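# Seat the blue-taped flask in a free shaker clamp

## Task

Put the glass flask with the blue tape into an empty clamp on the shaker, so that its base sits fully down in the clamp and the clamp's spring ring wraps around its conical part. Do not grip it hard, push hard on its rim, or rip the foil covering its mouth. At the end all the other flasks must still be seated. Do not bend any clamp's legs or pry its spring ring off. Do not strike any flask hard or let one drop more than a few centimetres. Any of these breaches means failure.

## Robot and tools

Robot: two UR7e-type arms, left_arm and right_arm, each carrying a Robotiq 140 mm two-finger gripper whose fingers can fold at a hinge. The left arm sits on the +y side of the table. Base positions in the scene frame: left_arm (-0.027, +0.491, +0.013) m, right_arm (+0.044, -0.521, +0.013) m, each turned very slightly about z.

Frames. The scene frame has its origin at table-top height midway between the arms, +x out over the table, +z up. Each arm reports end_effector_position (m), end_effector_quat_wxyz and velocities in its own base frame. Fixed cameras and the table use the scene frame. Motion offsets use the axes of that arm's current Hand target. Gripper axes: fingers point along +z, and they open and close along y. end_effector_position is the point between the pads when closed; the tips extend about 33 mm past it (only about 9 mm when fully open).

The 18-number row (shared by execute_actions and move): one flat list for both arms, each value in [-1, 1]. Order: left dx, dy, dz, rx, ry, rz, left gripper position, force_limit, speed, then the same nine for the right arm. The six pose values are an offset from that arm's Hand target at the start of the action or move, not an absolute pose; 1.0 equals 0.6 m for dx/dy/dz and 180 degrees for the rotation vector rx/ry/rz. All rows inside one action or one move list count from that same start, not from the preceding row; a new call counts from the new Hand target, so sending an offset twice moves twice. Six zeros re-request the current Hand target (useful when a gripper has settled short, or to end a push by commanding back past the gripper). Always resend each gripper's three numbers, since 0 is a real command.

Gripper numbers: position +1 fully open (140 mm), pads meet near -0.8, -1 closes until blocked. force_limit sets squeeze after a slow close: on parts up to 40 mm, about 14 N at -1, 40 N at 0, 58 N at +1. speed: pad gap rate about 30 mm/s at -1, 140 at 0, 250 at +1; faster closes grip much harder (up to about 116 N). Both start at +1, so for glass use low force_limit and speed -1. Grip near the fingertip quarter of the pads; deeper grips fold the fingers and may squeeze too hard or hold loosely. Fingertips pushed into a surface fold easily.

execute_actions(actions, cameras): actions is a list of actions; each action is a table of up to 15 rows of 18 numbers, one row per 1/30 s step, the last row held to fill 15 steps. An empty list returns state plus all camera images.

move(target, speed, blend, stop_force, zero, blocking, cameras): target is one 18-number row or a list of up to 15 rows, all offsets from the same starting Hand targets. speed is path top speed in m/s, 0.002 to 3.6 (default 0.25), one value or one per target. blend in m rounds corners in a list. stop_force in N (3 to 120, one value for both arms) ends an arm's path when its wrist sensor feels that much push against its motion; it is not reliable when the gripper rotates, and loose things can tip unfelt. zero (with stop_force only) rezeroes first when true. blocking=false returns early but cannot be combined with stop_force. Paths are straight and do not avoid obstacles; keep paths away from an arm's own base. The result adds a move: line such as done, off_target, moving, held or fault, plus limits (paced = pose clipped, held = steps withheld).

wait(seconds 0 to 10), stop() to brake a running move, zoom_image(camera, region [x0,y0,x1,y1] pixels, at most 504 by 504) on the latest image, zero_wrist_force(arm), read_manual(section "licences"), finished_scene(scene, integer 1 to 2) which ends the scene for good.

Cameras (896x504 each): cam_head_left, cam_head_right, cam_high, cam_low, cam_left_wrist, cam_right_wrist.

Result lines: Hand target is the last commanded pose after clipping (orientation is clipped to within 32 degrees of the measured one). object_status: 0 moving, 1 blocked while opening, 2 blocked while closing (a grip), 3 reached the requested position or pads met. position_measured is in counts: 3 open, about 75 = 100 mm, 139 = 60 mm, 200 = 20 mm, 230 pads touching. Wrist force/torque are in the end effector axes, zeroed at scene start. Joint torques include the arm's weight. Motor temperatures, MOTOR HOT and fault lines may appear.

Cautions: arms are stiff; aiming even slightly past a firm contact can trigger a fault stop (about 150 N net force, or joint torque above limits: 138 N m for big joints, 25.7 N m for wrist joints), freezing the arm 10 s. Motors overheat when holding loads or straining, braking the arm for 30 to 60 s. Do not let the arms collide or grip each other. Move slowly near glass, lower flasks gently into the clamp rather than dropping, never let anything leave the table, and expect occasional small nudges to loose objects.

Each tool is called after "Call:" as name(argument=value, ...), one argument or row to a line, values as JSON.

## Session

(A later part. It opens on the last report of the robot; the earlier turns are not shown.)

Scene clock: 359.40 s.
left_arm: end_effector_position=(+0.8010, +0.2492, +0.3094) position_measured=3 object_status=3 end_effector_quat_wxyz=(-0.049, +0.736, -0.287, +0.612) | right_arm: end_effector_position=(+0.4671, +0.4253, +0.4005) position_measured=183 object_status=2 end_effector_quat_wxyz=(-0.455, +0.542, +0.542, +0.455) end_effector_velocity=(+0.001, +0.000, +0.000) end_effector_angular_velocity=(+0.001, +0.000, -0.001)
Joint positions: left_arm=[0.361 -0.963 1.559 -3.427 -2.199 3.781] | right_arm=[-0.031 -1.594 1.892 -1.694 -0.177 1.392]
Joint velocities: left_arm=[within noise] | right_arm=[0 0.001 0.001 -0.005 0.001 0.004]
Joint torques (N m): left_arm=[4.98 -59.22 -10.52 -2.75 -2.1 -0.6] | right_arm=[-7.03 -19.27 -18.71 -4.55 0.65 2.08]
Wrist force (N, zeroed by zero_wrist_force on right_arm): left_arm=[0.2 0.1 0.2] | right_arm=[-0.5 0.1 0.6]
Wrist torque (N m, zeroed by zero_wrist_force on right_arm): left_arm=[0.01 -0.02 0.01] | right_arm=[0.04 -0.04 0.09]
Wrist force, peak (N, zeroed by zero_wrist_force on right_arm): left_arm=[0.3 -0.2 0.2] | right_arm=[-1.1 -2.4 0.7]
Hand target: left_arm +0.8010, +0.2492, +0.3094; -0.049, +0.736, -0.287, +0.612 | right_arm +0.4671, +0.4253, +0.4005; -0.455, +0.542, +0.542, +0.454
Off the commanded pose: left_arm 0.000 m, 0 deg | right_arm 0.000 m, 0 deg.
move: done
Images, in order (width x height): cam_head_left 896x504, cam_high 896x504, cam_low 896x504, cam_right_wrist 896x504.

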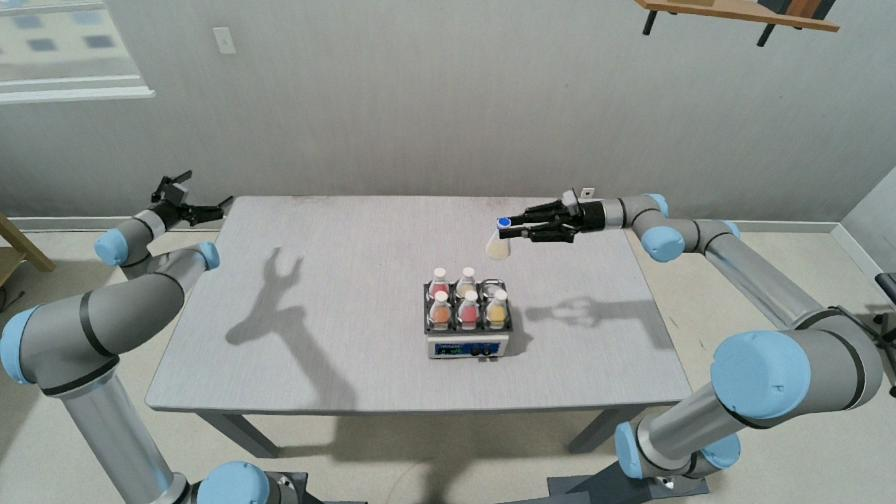

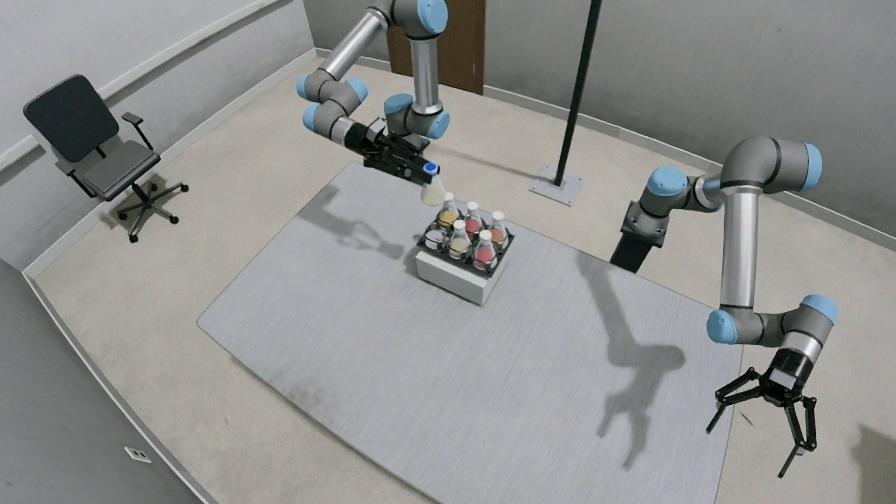

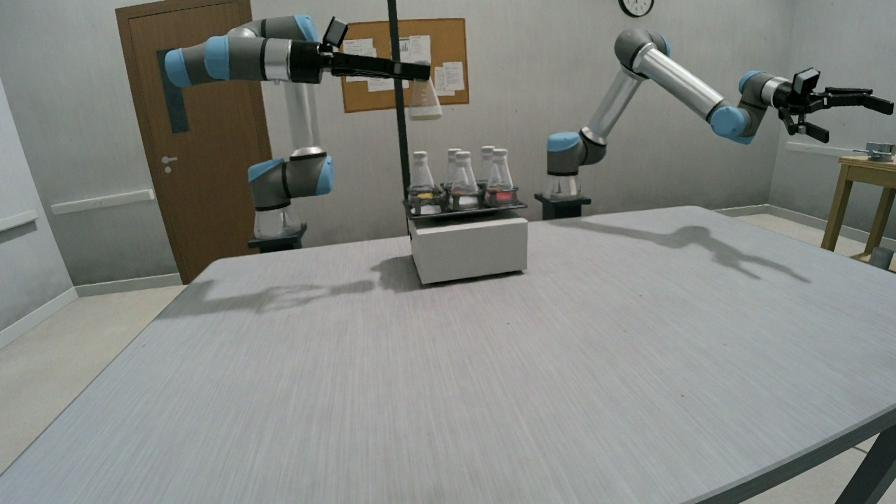

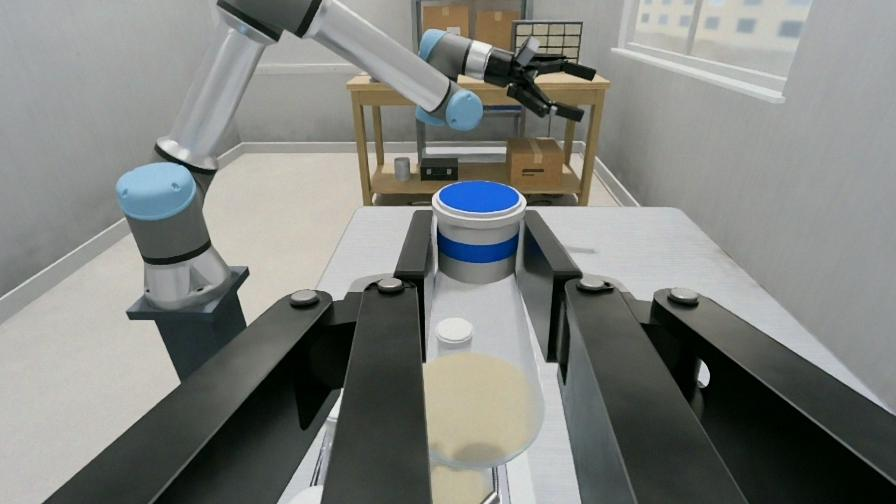

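Call:
move(
  target=[0.505,0.970,0.0305,-0.5513,0.0858,0.0982,1,1,1,-0.029,0,-0.164,0,0,0,-1,-1,-1],
  speed=0.25,
  cameras=["cam_left_wrist","cam_head_left"],
)

Call:
zoom_image(
  camera="cam_left_wrist",
  region=[300, 100, 600, 400],
)

Scene clock: 452.03 s.
left_arm: end_effector_position=(+0.6341, -0.3854, +0.3223) position_measured=3 object_status=3 end_effector_quat_wxyz=(-0.477, -0.390, +0.748, -0.248) | right_arm: end_effector_position=(+0.4672, +0.3253, +0.4004) position_measured=183 object_status=2 end_effector_quat_wxyz=(-0.455, +0.542, +0.542, +0.455)
Joint positions: left_arm=[-0.357 -0.701 0.536 -0.912 -2.641 5.261] | right_arm=[-0.249 -1.567 1.7 -0.754 -0.303 0.599]
Joint torques (N m): left_arm=[-5.69 -73.44 -18.32 -3.33 -3.31 -2.29] | right_arm=[6.52 -20.82 -13.98 -3 4.1 1.99]
Wrist force (N, zeroed by zero_wrist_force on right_arm): left_arm=[1.0 0.5 -1.3] | right_arm=[-0.9 0.2 0.3]
Wrist torque (N m, zeroed by zero_wrist_force on right_arm): left_arm=[-0.05 -0.22 0.01] | right_arm=[0.04 0.05 0.03]
Wrist force, peak (N, zeroed by zero_wrist_force on right_arm): left_arm=[2.2 -0.7 0.7] | right_arm=[-0.7 0.1 1.0]
Hand target: left_arm +0.6340, -0.3855, +0.3224; -0.477, -0.390, +0.748, -0.248 | right_arm +0.4671, +0.3253, +0.4004; -0.455, +0.542, +0.542, +0.454
Off the commanded pose: left_arm 0.000 m, 0 deg | right_arm 0.000 m, 0 deg.
move: done
Images, in order (width x height): cam_head_left 896x504, cam_left_wrist 896x504.

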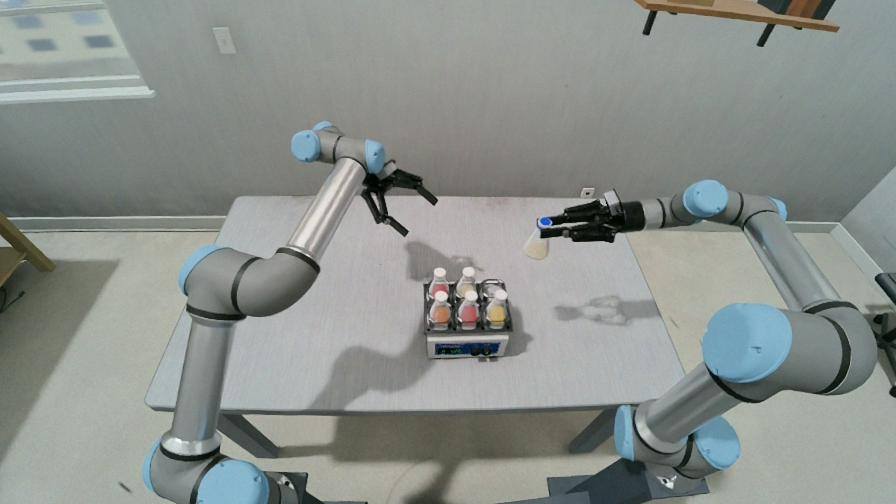

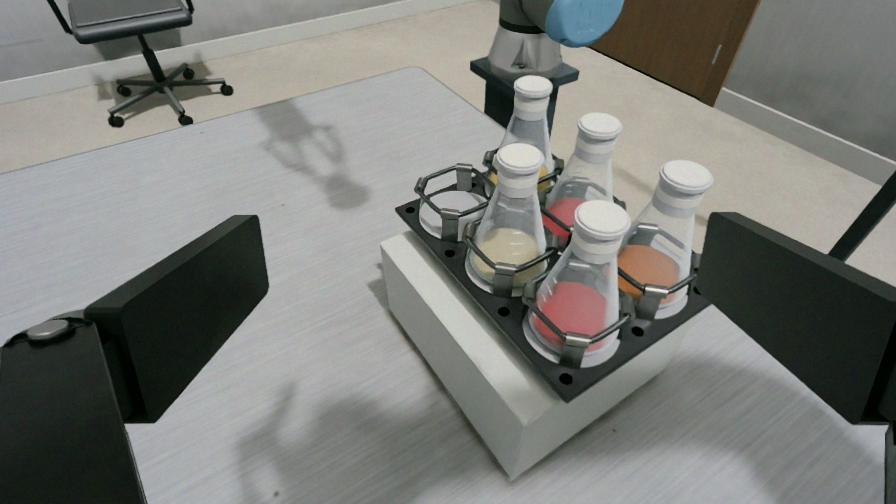

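Scaled by 1.680 from the camera's 896x504 image, which has a finer 1280x720 frame.

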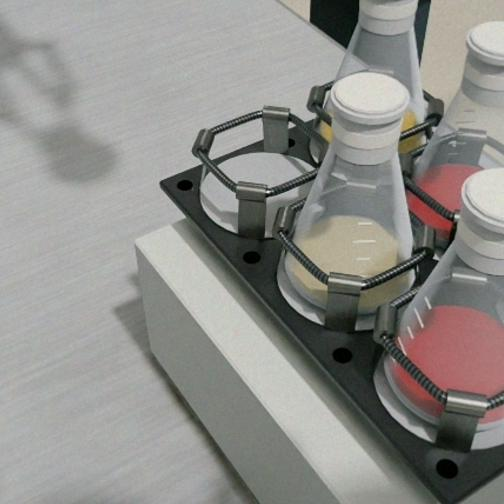

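Call:
move(
  target=[0,-0.18,0,0,0,0,1,1,1,0,0,0,0,0,0,-1,-1,-1],
  cameras=["cam_left_wrist"],
)

Call:
zoom_image(
  camera="cam_left_wrist",
  region=[440, 100, 680, 300],
)

Call:
zoom_image(
  camera="cam_head_right",
  region=[420, 250, 540, 370],
)

Scene clock: 475.17 s.
left_arm: end_effector_position=(+0.7214, -0.4473, +0.3219) position_measured=3 object_status=3 end_effector_quat_wxyz=(-0.449, -0.422, +0.727, -0.302) | right_arm: end_effector_position=(+0.4671, +0.3253, +0.4004) position_measured=183 object_status=2 end_effector_quat_wxyz=(-0.455, +0.542, +0.542, +0.454)
Joint positions: left_arm=[-0.378 -0.399 0.035 -1.046 -2.708 4.956] | right_arm=[-0.249 -1.567 1.7 -0.754 -0.303 0.599]
Joint torques (N m): left_arm=[1.43 -67.4 -32.51 -4.86 -4.04 0.05] | right_arm=[5.69 -33.89 -14.7 -2.89 4.08 1.99]
Wrist force (N, zeroed by zero_wrist_force on right_arm): left_arm=[1.0 0.2 -1.4] | right_arm=[-0.8 0.2 0.4]
Wrist torque (N m, zeroed by zero_wrist_force on right_arm): left_arm=[-0.11 -0.19 -0.08] | right_arm=[0.04 0.04 0.02]
Wrist force, peak (N, zeroed by zero_wrist_force on right_arm): left_arm=[1.5 2.9 -1.6] | right_arm=[-1.0 0.1 0.6]
Hand target: left_arm +0.7225, -0.4473, +0.3223; -0.477, -0.390, +0.748, -0.248 | right_arm +0.4671, +0.3253, +0.4004; -0.455, +0.542, +0.542, +0.454
Off the commanded pose: left_arm 0.001 m, 8 deg | right_arm 0.000 m, 0 deg.
elbow stopped short (left arm): the move would have taken joint 3 (elbow) straighter than the controller allows.
move: off_target (left_arm)
Images, in order (width x height): cam_left_wrist 896x504.

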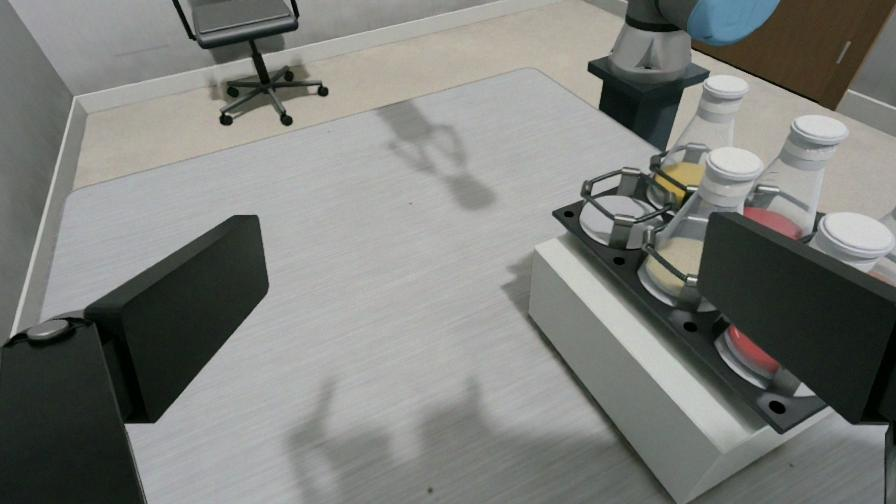

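Scaled by 2.100 from the camera's 896x504 image, which has a finer 1280x720 frame.

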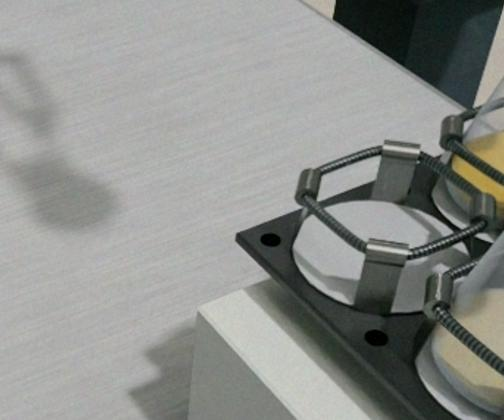

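This scene's latest camera images include none from cam_head_right. They are from: cam_left_wrist. cam_head_right's image comes with the result of a call that names it in "cameras".

Call:
move(
  target=[0,0.05,0,0,0,0,1,1,1,-0.152,0,0.196,0,0,0,-1,-1,-1],
  speed=0.15,
  cameras=["cam_left_wrist","cam_low","cam_high","cam_head_right"],
)

Call:
zoom_image(
  camera="cam_left_wrist",
  region=[440, 0, 740, 300],
)

Call:
zoom_image(
  camera="cam_low",
  region=[380, 110, 540, 230],
)

Call:
zoom_image(
  camera="cam_high",
  region=[400, 150, 530, 290],
)

Call:
zoom_image(
  camera="cam_head_right",
  region=[420, 240, 560, 370],
)

Scene clock: 488.87 s.
left_arm: end_effector_position=(+0.6970, -0.4301, +0.3220) position_measured=3 object_status=3 end_effector_quat_wxyz=(-0.459, -0.409, +0.737, -0.278) | right_arm: end_effector_position=(+0.4671, +0.4253, +0.2902) position_measured=183 object_status=2 end_effector_quat_wxyz=(-0.455, +0.542, +0.542, +0.454) end_effector_velocity=(-0.001, +0.000, +0.000) end_effector_angular_velocity=(+0.003, +0.001, +0.001)
Joint positions: left_arm=[-0.374 -0.42 0.035 -0.885 -2.683 5.083] | right_arm=[-0.031 -1.47 2.077 -2.003 -0.177 1.393]
Joint velocities: left_arm=[within noise] | right_arm=[0.001 0 0 0.005 0.002 -0.004]
Joint torques (N m): left_arm=[1.43 -51.5 -32.01 -4.74 -3.78 -2.22] | right_arm=[6.56 -13.18 -20.88 -0.87 2.06 -1.93]
Wrist force (N, zeroed by zero_wrist_force on right_arm): left_arm=[0.9 0.4 -1.4] | right_arm=[-0.8 0.2 0.5]
Wrist torque (N m, zeroed by zero_wrist_force on right_arm): left_arm=[-0.08 -0.18 -0.01] | right_arm=[0.10 0.02 -0.02]
Wrist force, peak (N, zeroed by zero_wrist_force on right_arm): left_arm=[1.2 0.3 -1.6] | right_arm=[-2.7 0.3 1.9]
Hand target: left_arm +0.6979, -0.4302, +0.3223; -0.477, -0.390, +0.748, -0.248 | right_arm +0.4671, +0.4253, +0.2902; -0.455, +0.542, +0.542, +0.454
Off the commanded pose: left_arm 0.001 m, 5 deg | right_arm 0.000 m, 0 deg.
elbow stopped short (left arm): the move would have taken joint 3 (elbow) straighter than the controller allows.
move: off_target (left_arm)
Images, in order (width x height): cam_head_right 896x504, cam_high 896x504, cam_low 896x504, cam_left_wrist 896x504.

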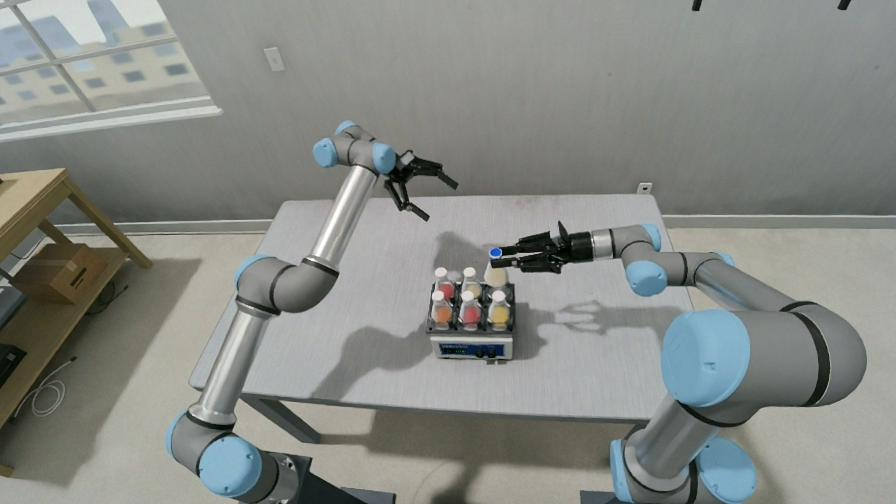

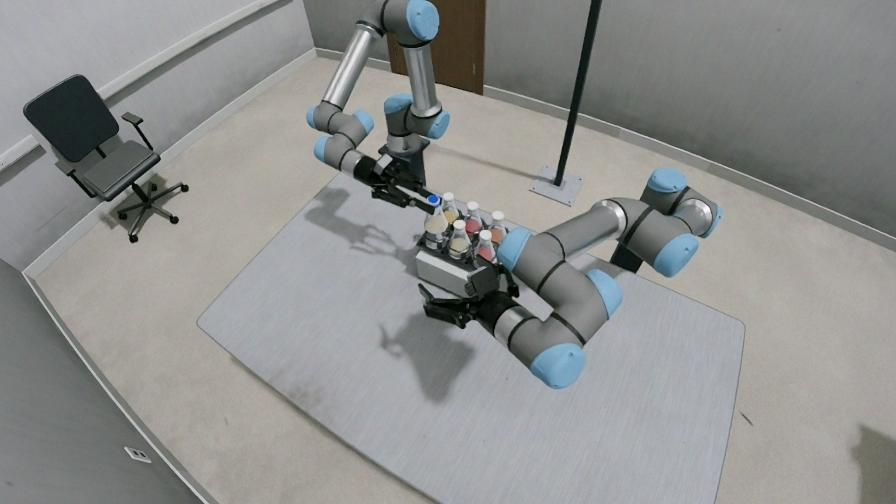

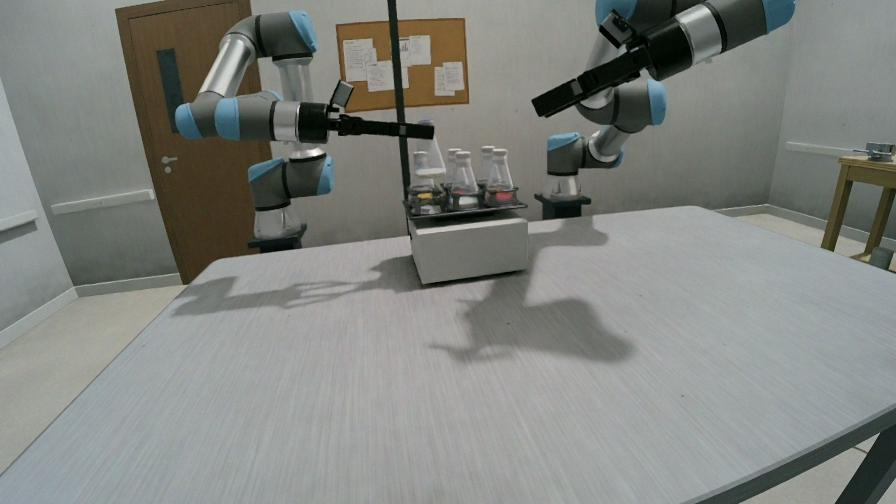

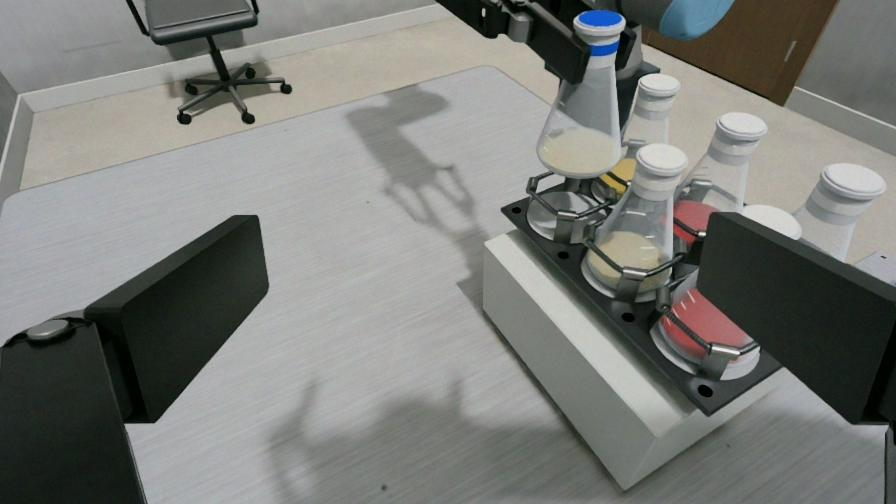

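Scaled by 1.680 from the camera's 896x504 image, which has a finer 1280x720 frame.

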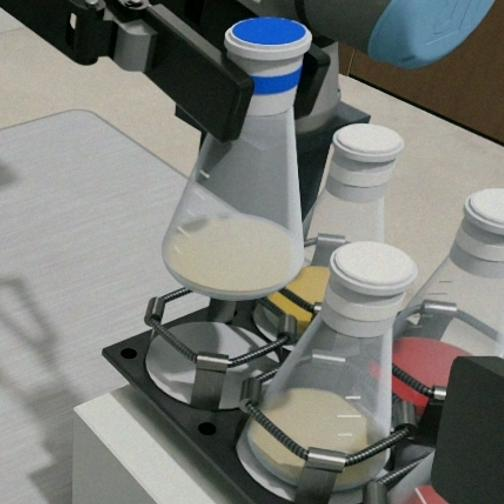

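Scaled by 3.150 from the camera's 896x504 image, which has a finer 1280x720 frame.

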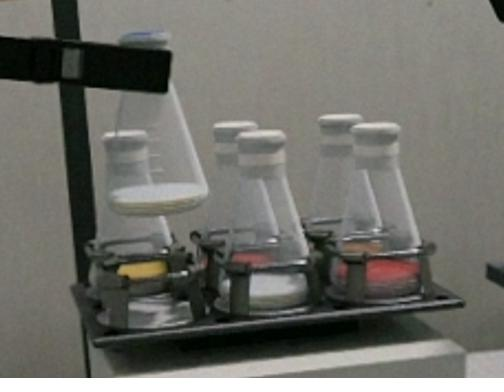

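Scaled by 3.600 from the camera's 896x504 image, which has a finer 1280x720 frame.

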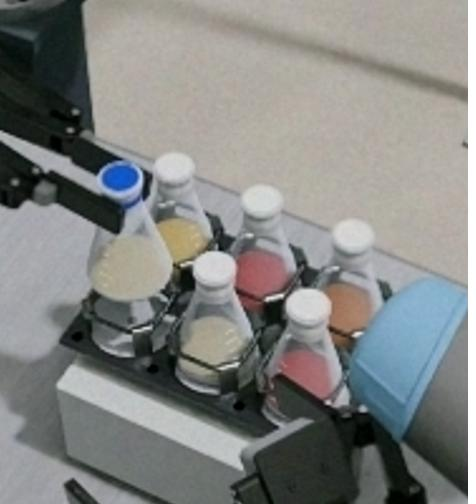

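Scaled by 3.600 from the camera's 896x504 image, which has a finer 1280x720 frame.

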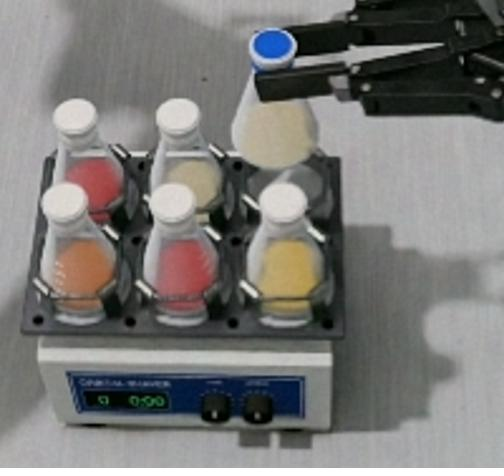

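Call:
move(
  target=[0,0.03,0,0,0,0,1,1,1,-0.0474,0,0,0,0,0,-1,-1,-1],
  speed=0.08,
  cameras=["cam_left_wrist","cam_low","cam_high","cam_head_right"],
)

Call:
zoom_image(
  camera="cam_left_wrist",
  region=[440, 0, 740, 300],
)

Call:
zoom_image(
  camera="cam_low",
  region=[395, 120, 485, 230],
)

Call:
zoom_image(
  camera="cam_high",
  region=[400, 180, 480, 280],
)

Call:
zoom_image(
  camera="cam_head_right",
  region=[450, 245, 530, 345],
)

Scene clock: 558.00 s.
left_arm: end_effector_position=(+0.6823, -0.4197, +0.3221) position_measured=3 object_status=3 end_effector_quat_wxyz=(-0.467, -0.401, +0.743, -0.265) | right_arm: end_effector_position=(+0.4671, +0.4203, +0.2620) position_measured=183 object_status=2 end_effector_quat_wxyz=(-0.455, +0.542, +0.542, +0.454)
Joint positions: left_arm=[-0.371 -0.431 0.035 -0.796 -2.667 5.155] | right_arm=[-0.042 -1.433 2.106 -2.01 -0.179 1.334]
Joint torques (N m): left_arm=[3.93 -58.48 -25.72 -4.78 -3.45 -2.05] | right_arm=[5.82 -35.77 -31.1 -0.97 1.3 2.23]
Wrist force (N, zeroed by zero_wrist_force on right_arm): left_arm=[0.9 0.4 -1.4] | right_arm=[-0.9 0.2 0.5]
Wrist torque (N m, zeroed by zero_wrist_force on right_arm): left_arm=[-0.08 -0.20 0.00] | right_arm=[0.10 0.03 0.10]
Wrist force, peak (N, zeroed by zero_wrist_force on right_arm): left_arm=[1.2 0.3 -1.7] | right_arm=[-2.1 0.1 0.5]
Hand target: left_arm +0.6832, -0.4198, +0.3223; -0.477, -0.390, +0.748, -0.248 | right_arm +0.4671, +0.4204, +0.2622; -0.455, +0.542, +0.542, +0.454
Off the commanded pose: left_arm 0.001 m, 3 deg | right_arm 0.000 m, 0 deg.
elbow stopped short (left arm): the move would have taken joint 3 (elbow) straighter than the controller allows.
move: off_target (left_arm)
Images, in order (width x height): cam_head_right 896x504, cam_high 896x504, cam_low 896x504, cam_left_wrist 896x504.

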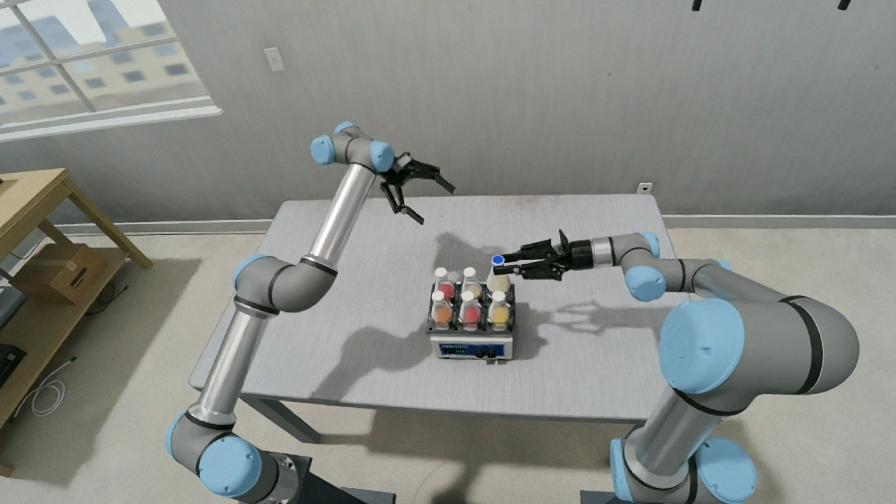

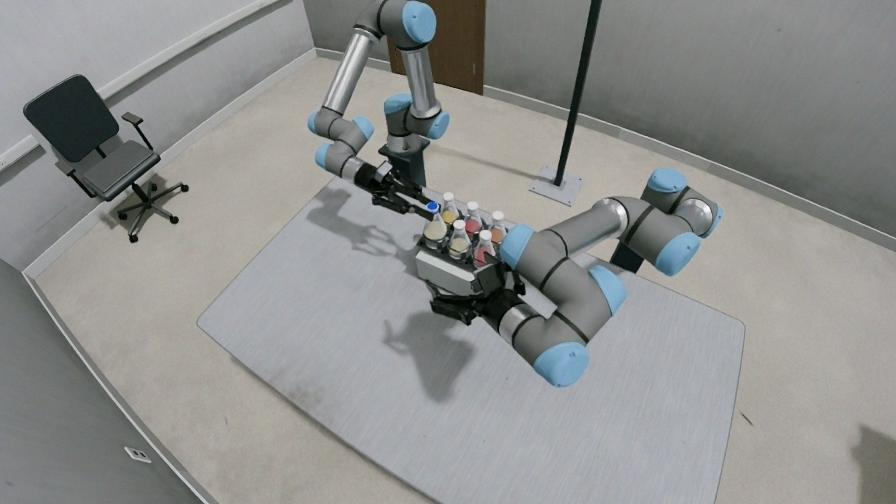

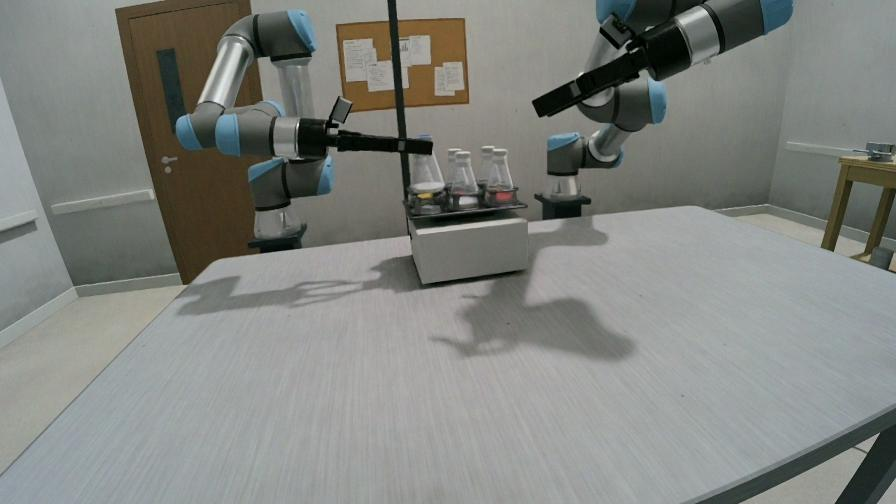

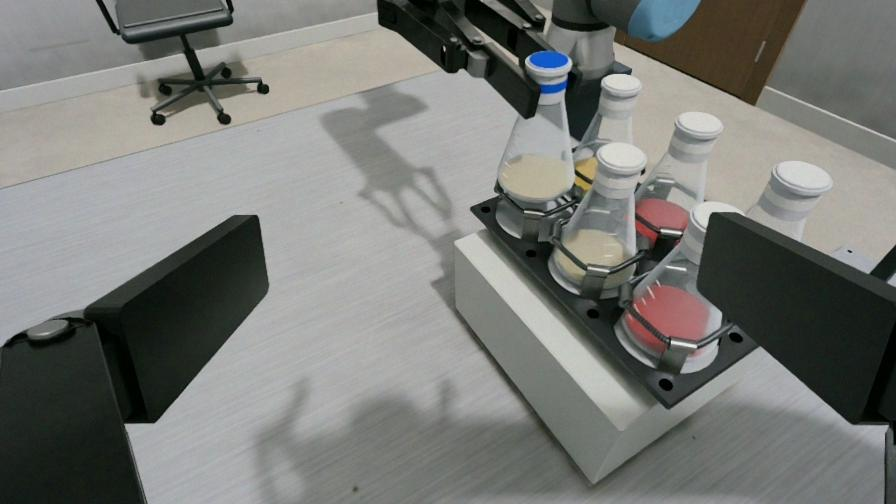

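Scaled by 1.680 from the camera's 896x504 image, which has a finer 1280x720 frame.

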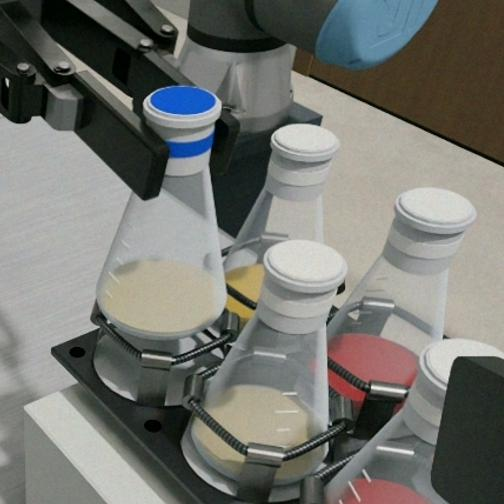

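Scaled by 4.582 from the camera's 896x504 image, which has a finer 1280x720 frame.

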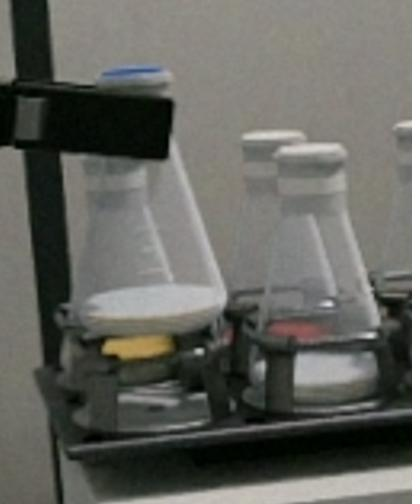

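Scaled by 5.040 from the camera's 896x504 image, which has a finer 1280x720 frame.

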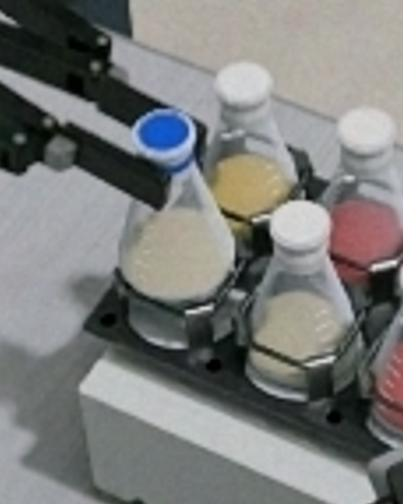

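Scaled by 5.040 from the camera's 896x504 image, which has a finer 1280x720 frame.

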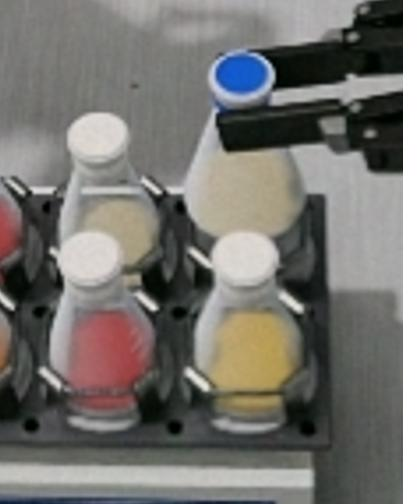

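Call:
move(
  target=[0,0.01,0,0,0,0,1,1,1,-0.0185,-0.0017,-0.0087,0,0,0,-1,-1,-1],
  speed=0.05,
  cameras=["cam_left_wrist","cam_low","cam_head_right","cam_high"],
)

Call:
zoom_image(
  camera="cam_left_wrist",
  region=[470, 100, 670, 300],
)

Call:
zoom_image(
  camera="cam_low",
  region=[395, 140, 485, 230],
)

Call:
zoom_image(
  camera="cam_head_right",
  region=[450, 245, 530, 345],
)

Call:
zoom_image(
  camera="cam_high",
  region=[400, 190, 480, 270],
)

Scene clock: 640.30 s.
left_arm: end_effector_position=(+0.6774, -0.4163, +0.3220) position_measured=3 object_status=3 end_effector_quat_wxyz=(-0.469, -0.398, +0.744, -0.260) | right_arm: end_effector_position=(+0.4662, +0.4133, +0.2523) position_measured=183 object_status=2 end_effector_quat_wxyz=(-0.455, +0.541, +0.542, +0.455)
Joint positions: left_arm=[-0.371 -0.434 0.035 -0.767 -2.662 5.178] | right_arm=[-0.057 -1.431 2.11 -1.935 -0.183 1.251]
Joint torques (N m): left_arm=[5.59 -71.98 -19.13 -4.64 -2.93 -2.19] | right_arm=[0.02 0.15 -22.91 -1.51 -7.09 1.69]
Wrist force (N, zeroed by zero_wrist_force on right_arm): left_arm=[1.1 0.5 -1.4] | right_arm=[34.9 -5.5 2.7]
Wrist torque (N m, zeroed by zero_wrist_force on right_arm): left_arm=[-0.06 -0.24 -0.08] | right_arm=[0.23 -0.20 0.11]
Wrist force, peak (N, zeroed by zero_wrist_force on right_arm): left_arm=[1.2 0.3 -1.7] | right_arm=[37.6 -5.5 3.1]
Hand target: left_arm +0.6783, -0.4164, +0.3223; -0.477, -0.390, +0.748, -0.248 | right_arm +0.4661, +0.4133, +0.2522; -0.455, +0.542, +0.542, +0.454
Off the commanded pose: left_arm 0.001 m, 2 deg | right_arm 0.000 m, 0 deg.
elbow stopped short (left arm): the move would have taken joint 3 (elbow) straighter than the controller allows.
move: done
Images, in order (width x height): cam_head_right 896x504, cam_high 896x504, cam_low 896x504, cam_left_wrist 896x504.

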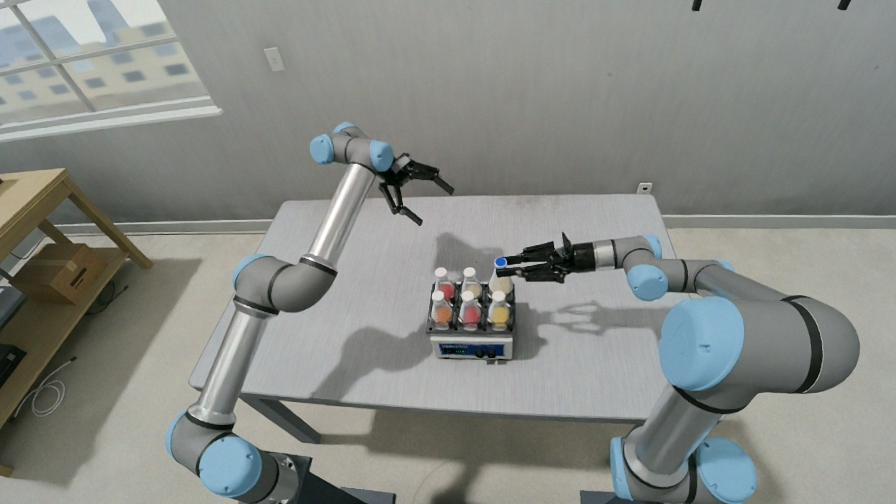

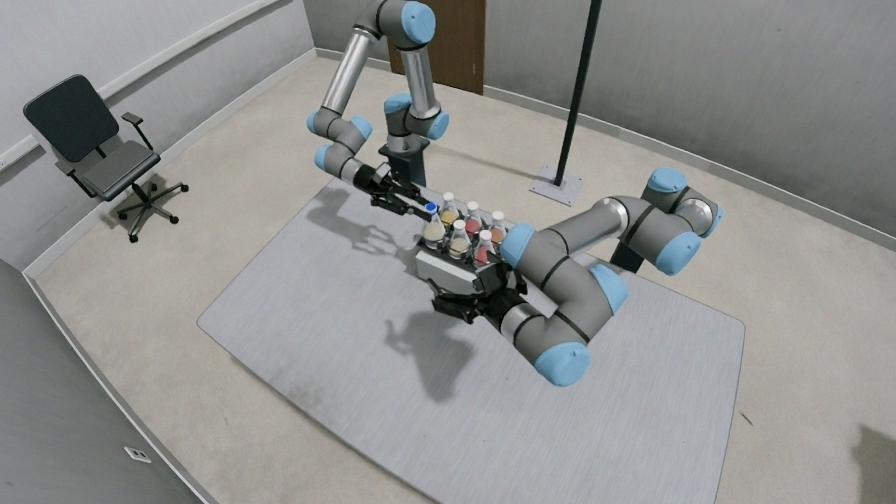

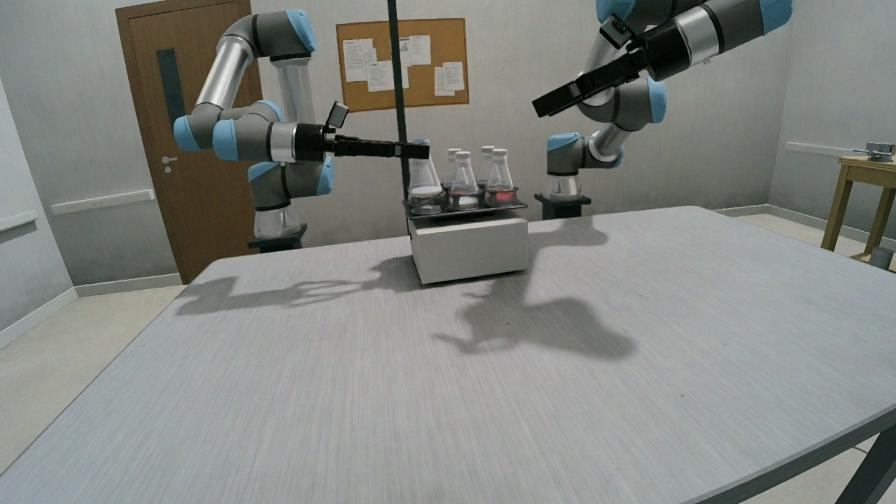

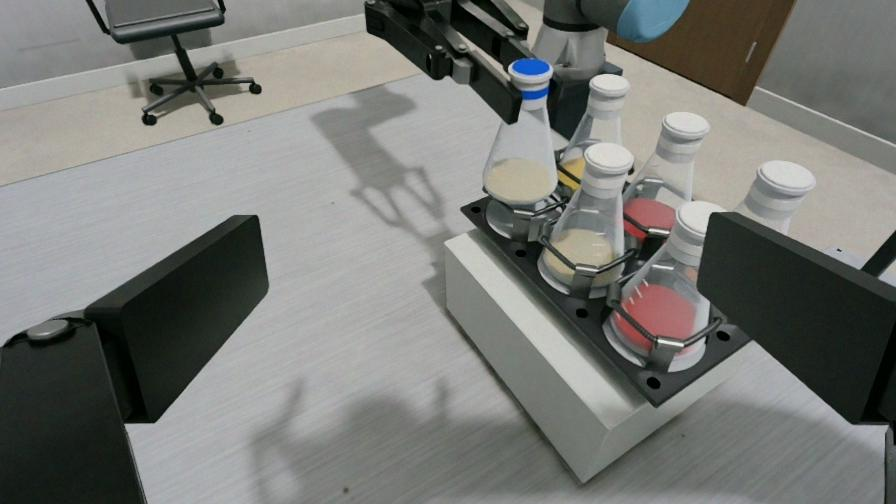

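Scaled by 2.520 from the camera's 896x504 image, which has a finer 1280x720 frame.

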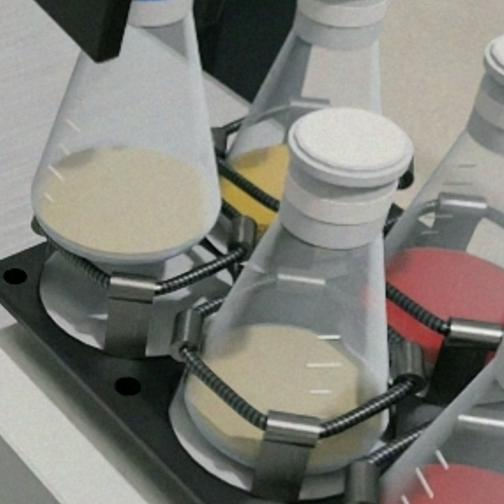

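Scaled by 5.600 from the camera's 896x504 image, which has a finer 1280x720 frame.

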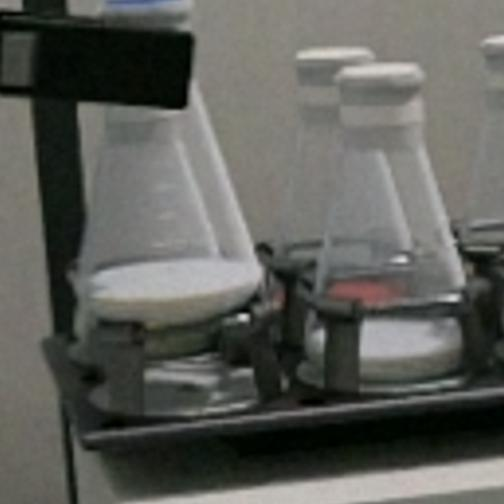

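Scaled by 5.040 from the camera's 896x504 image, which has a finer 1280x720 frame.

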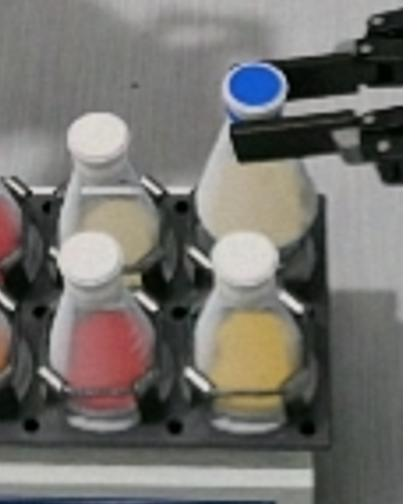

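Scaled by 6.300 from the camera's 896x504 image, which has a finer 1280x720 frame.

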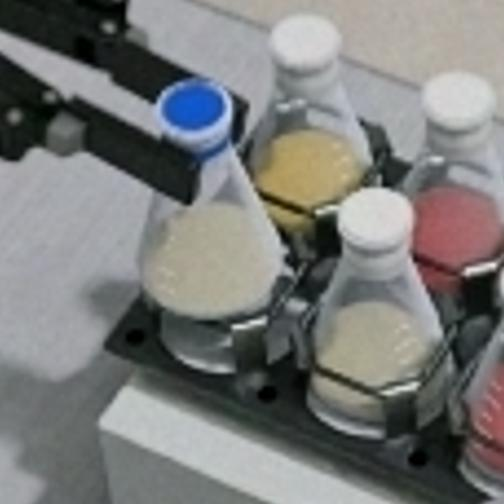

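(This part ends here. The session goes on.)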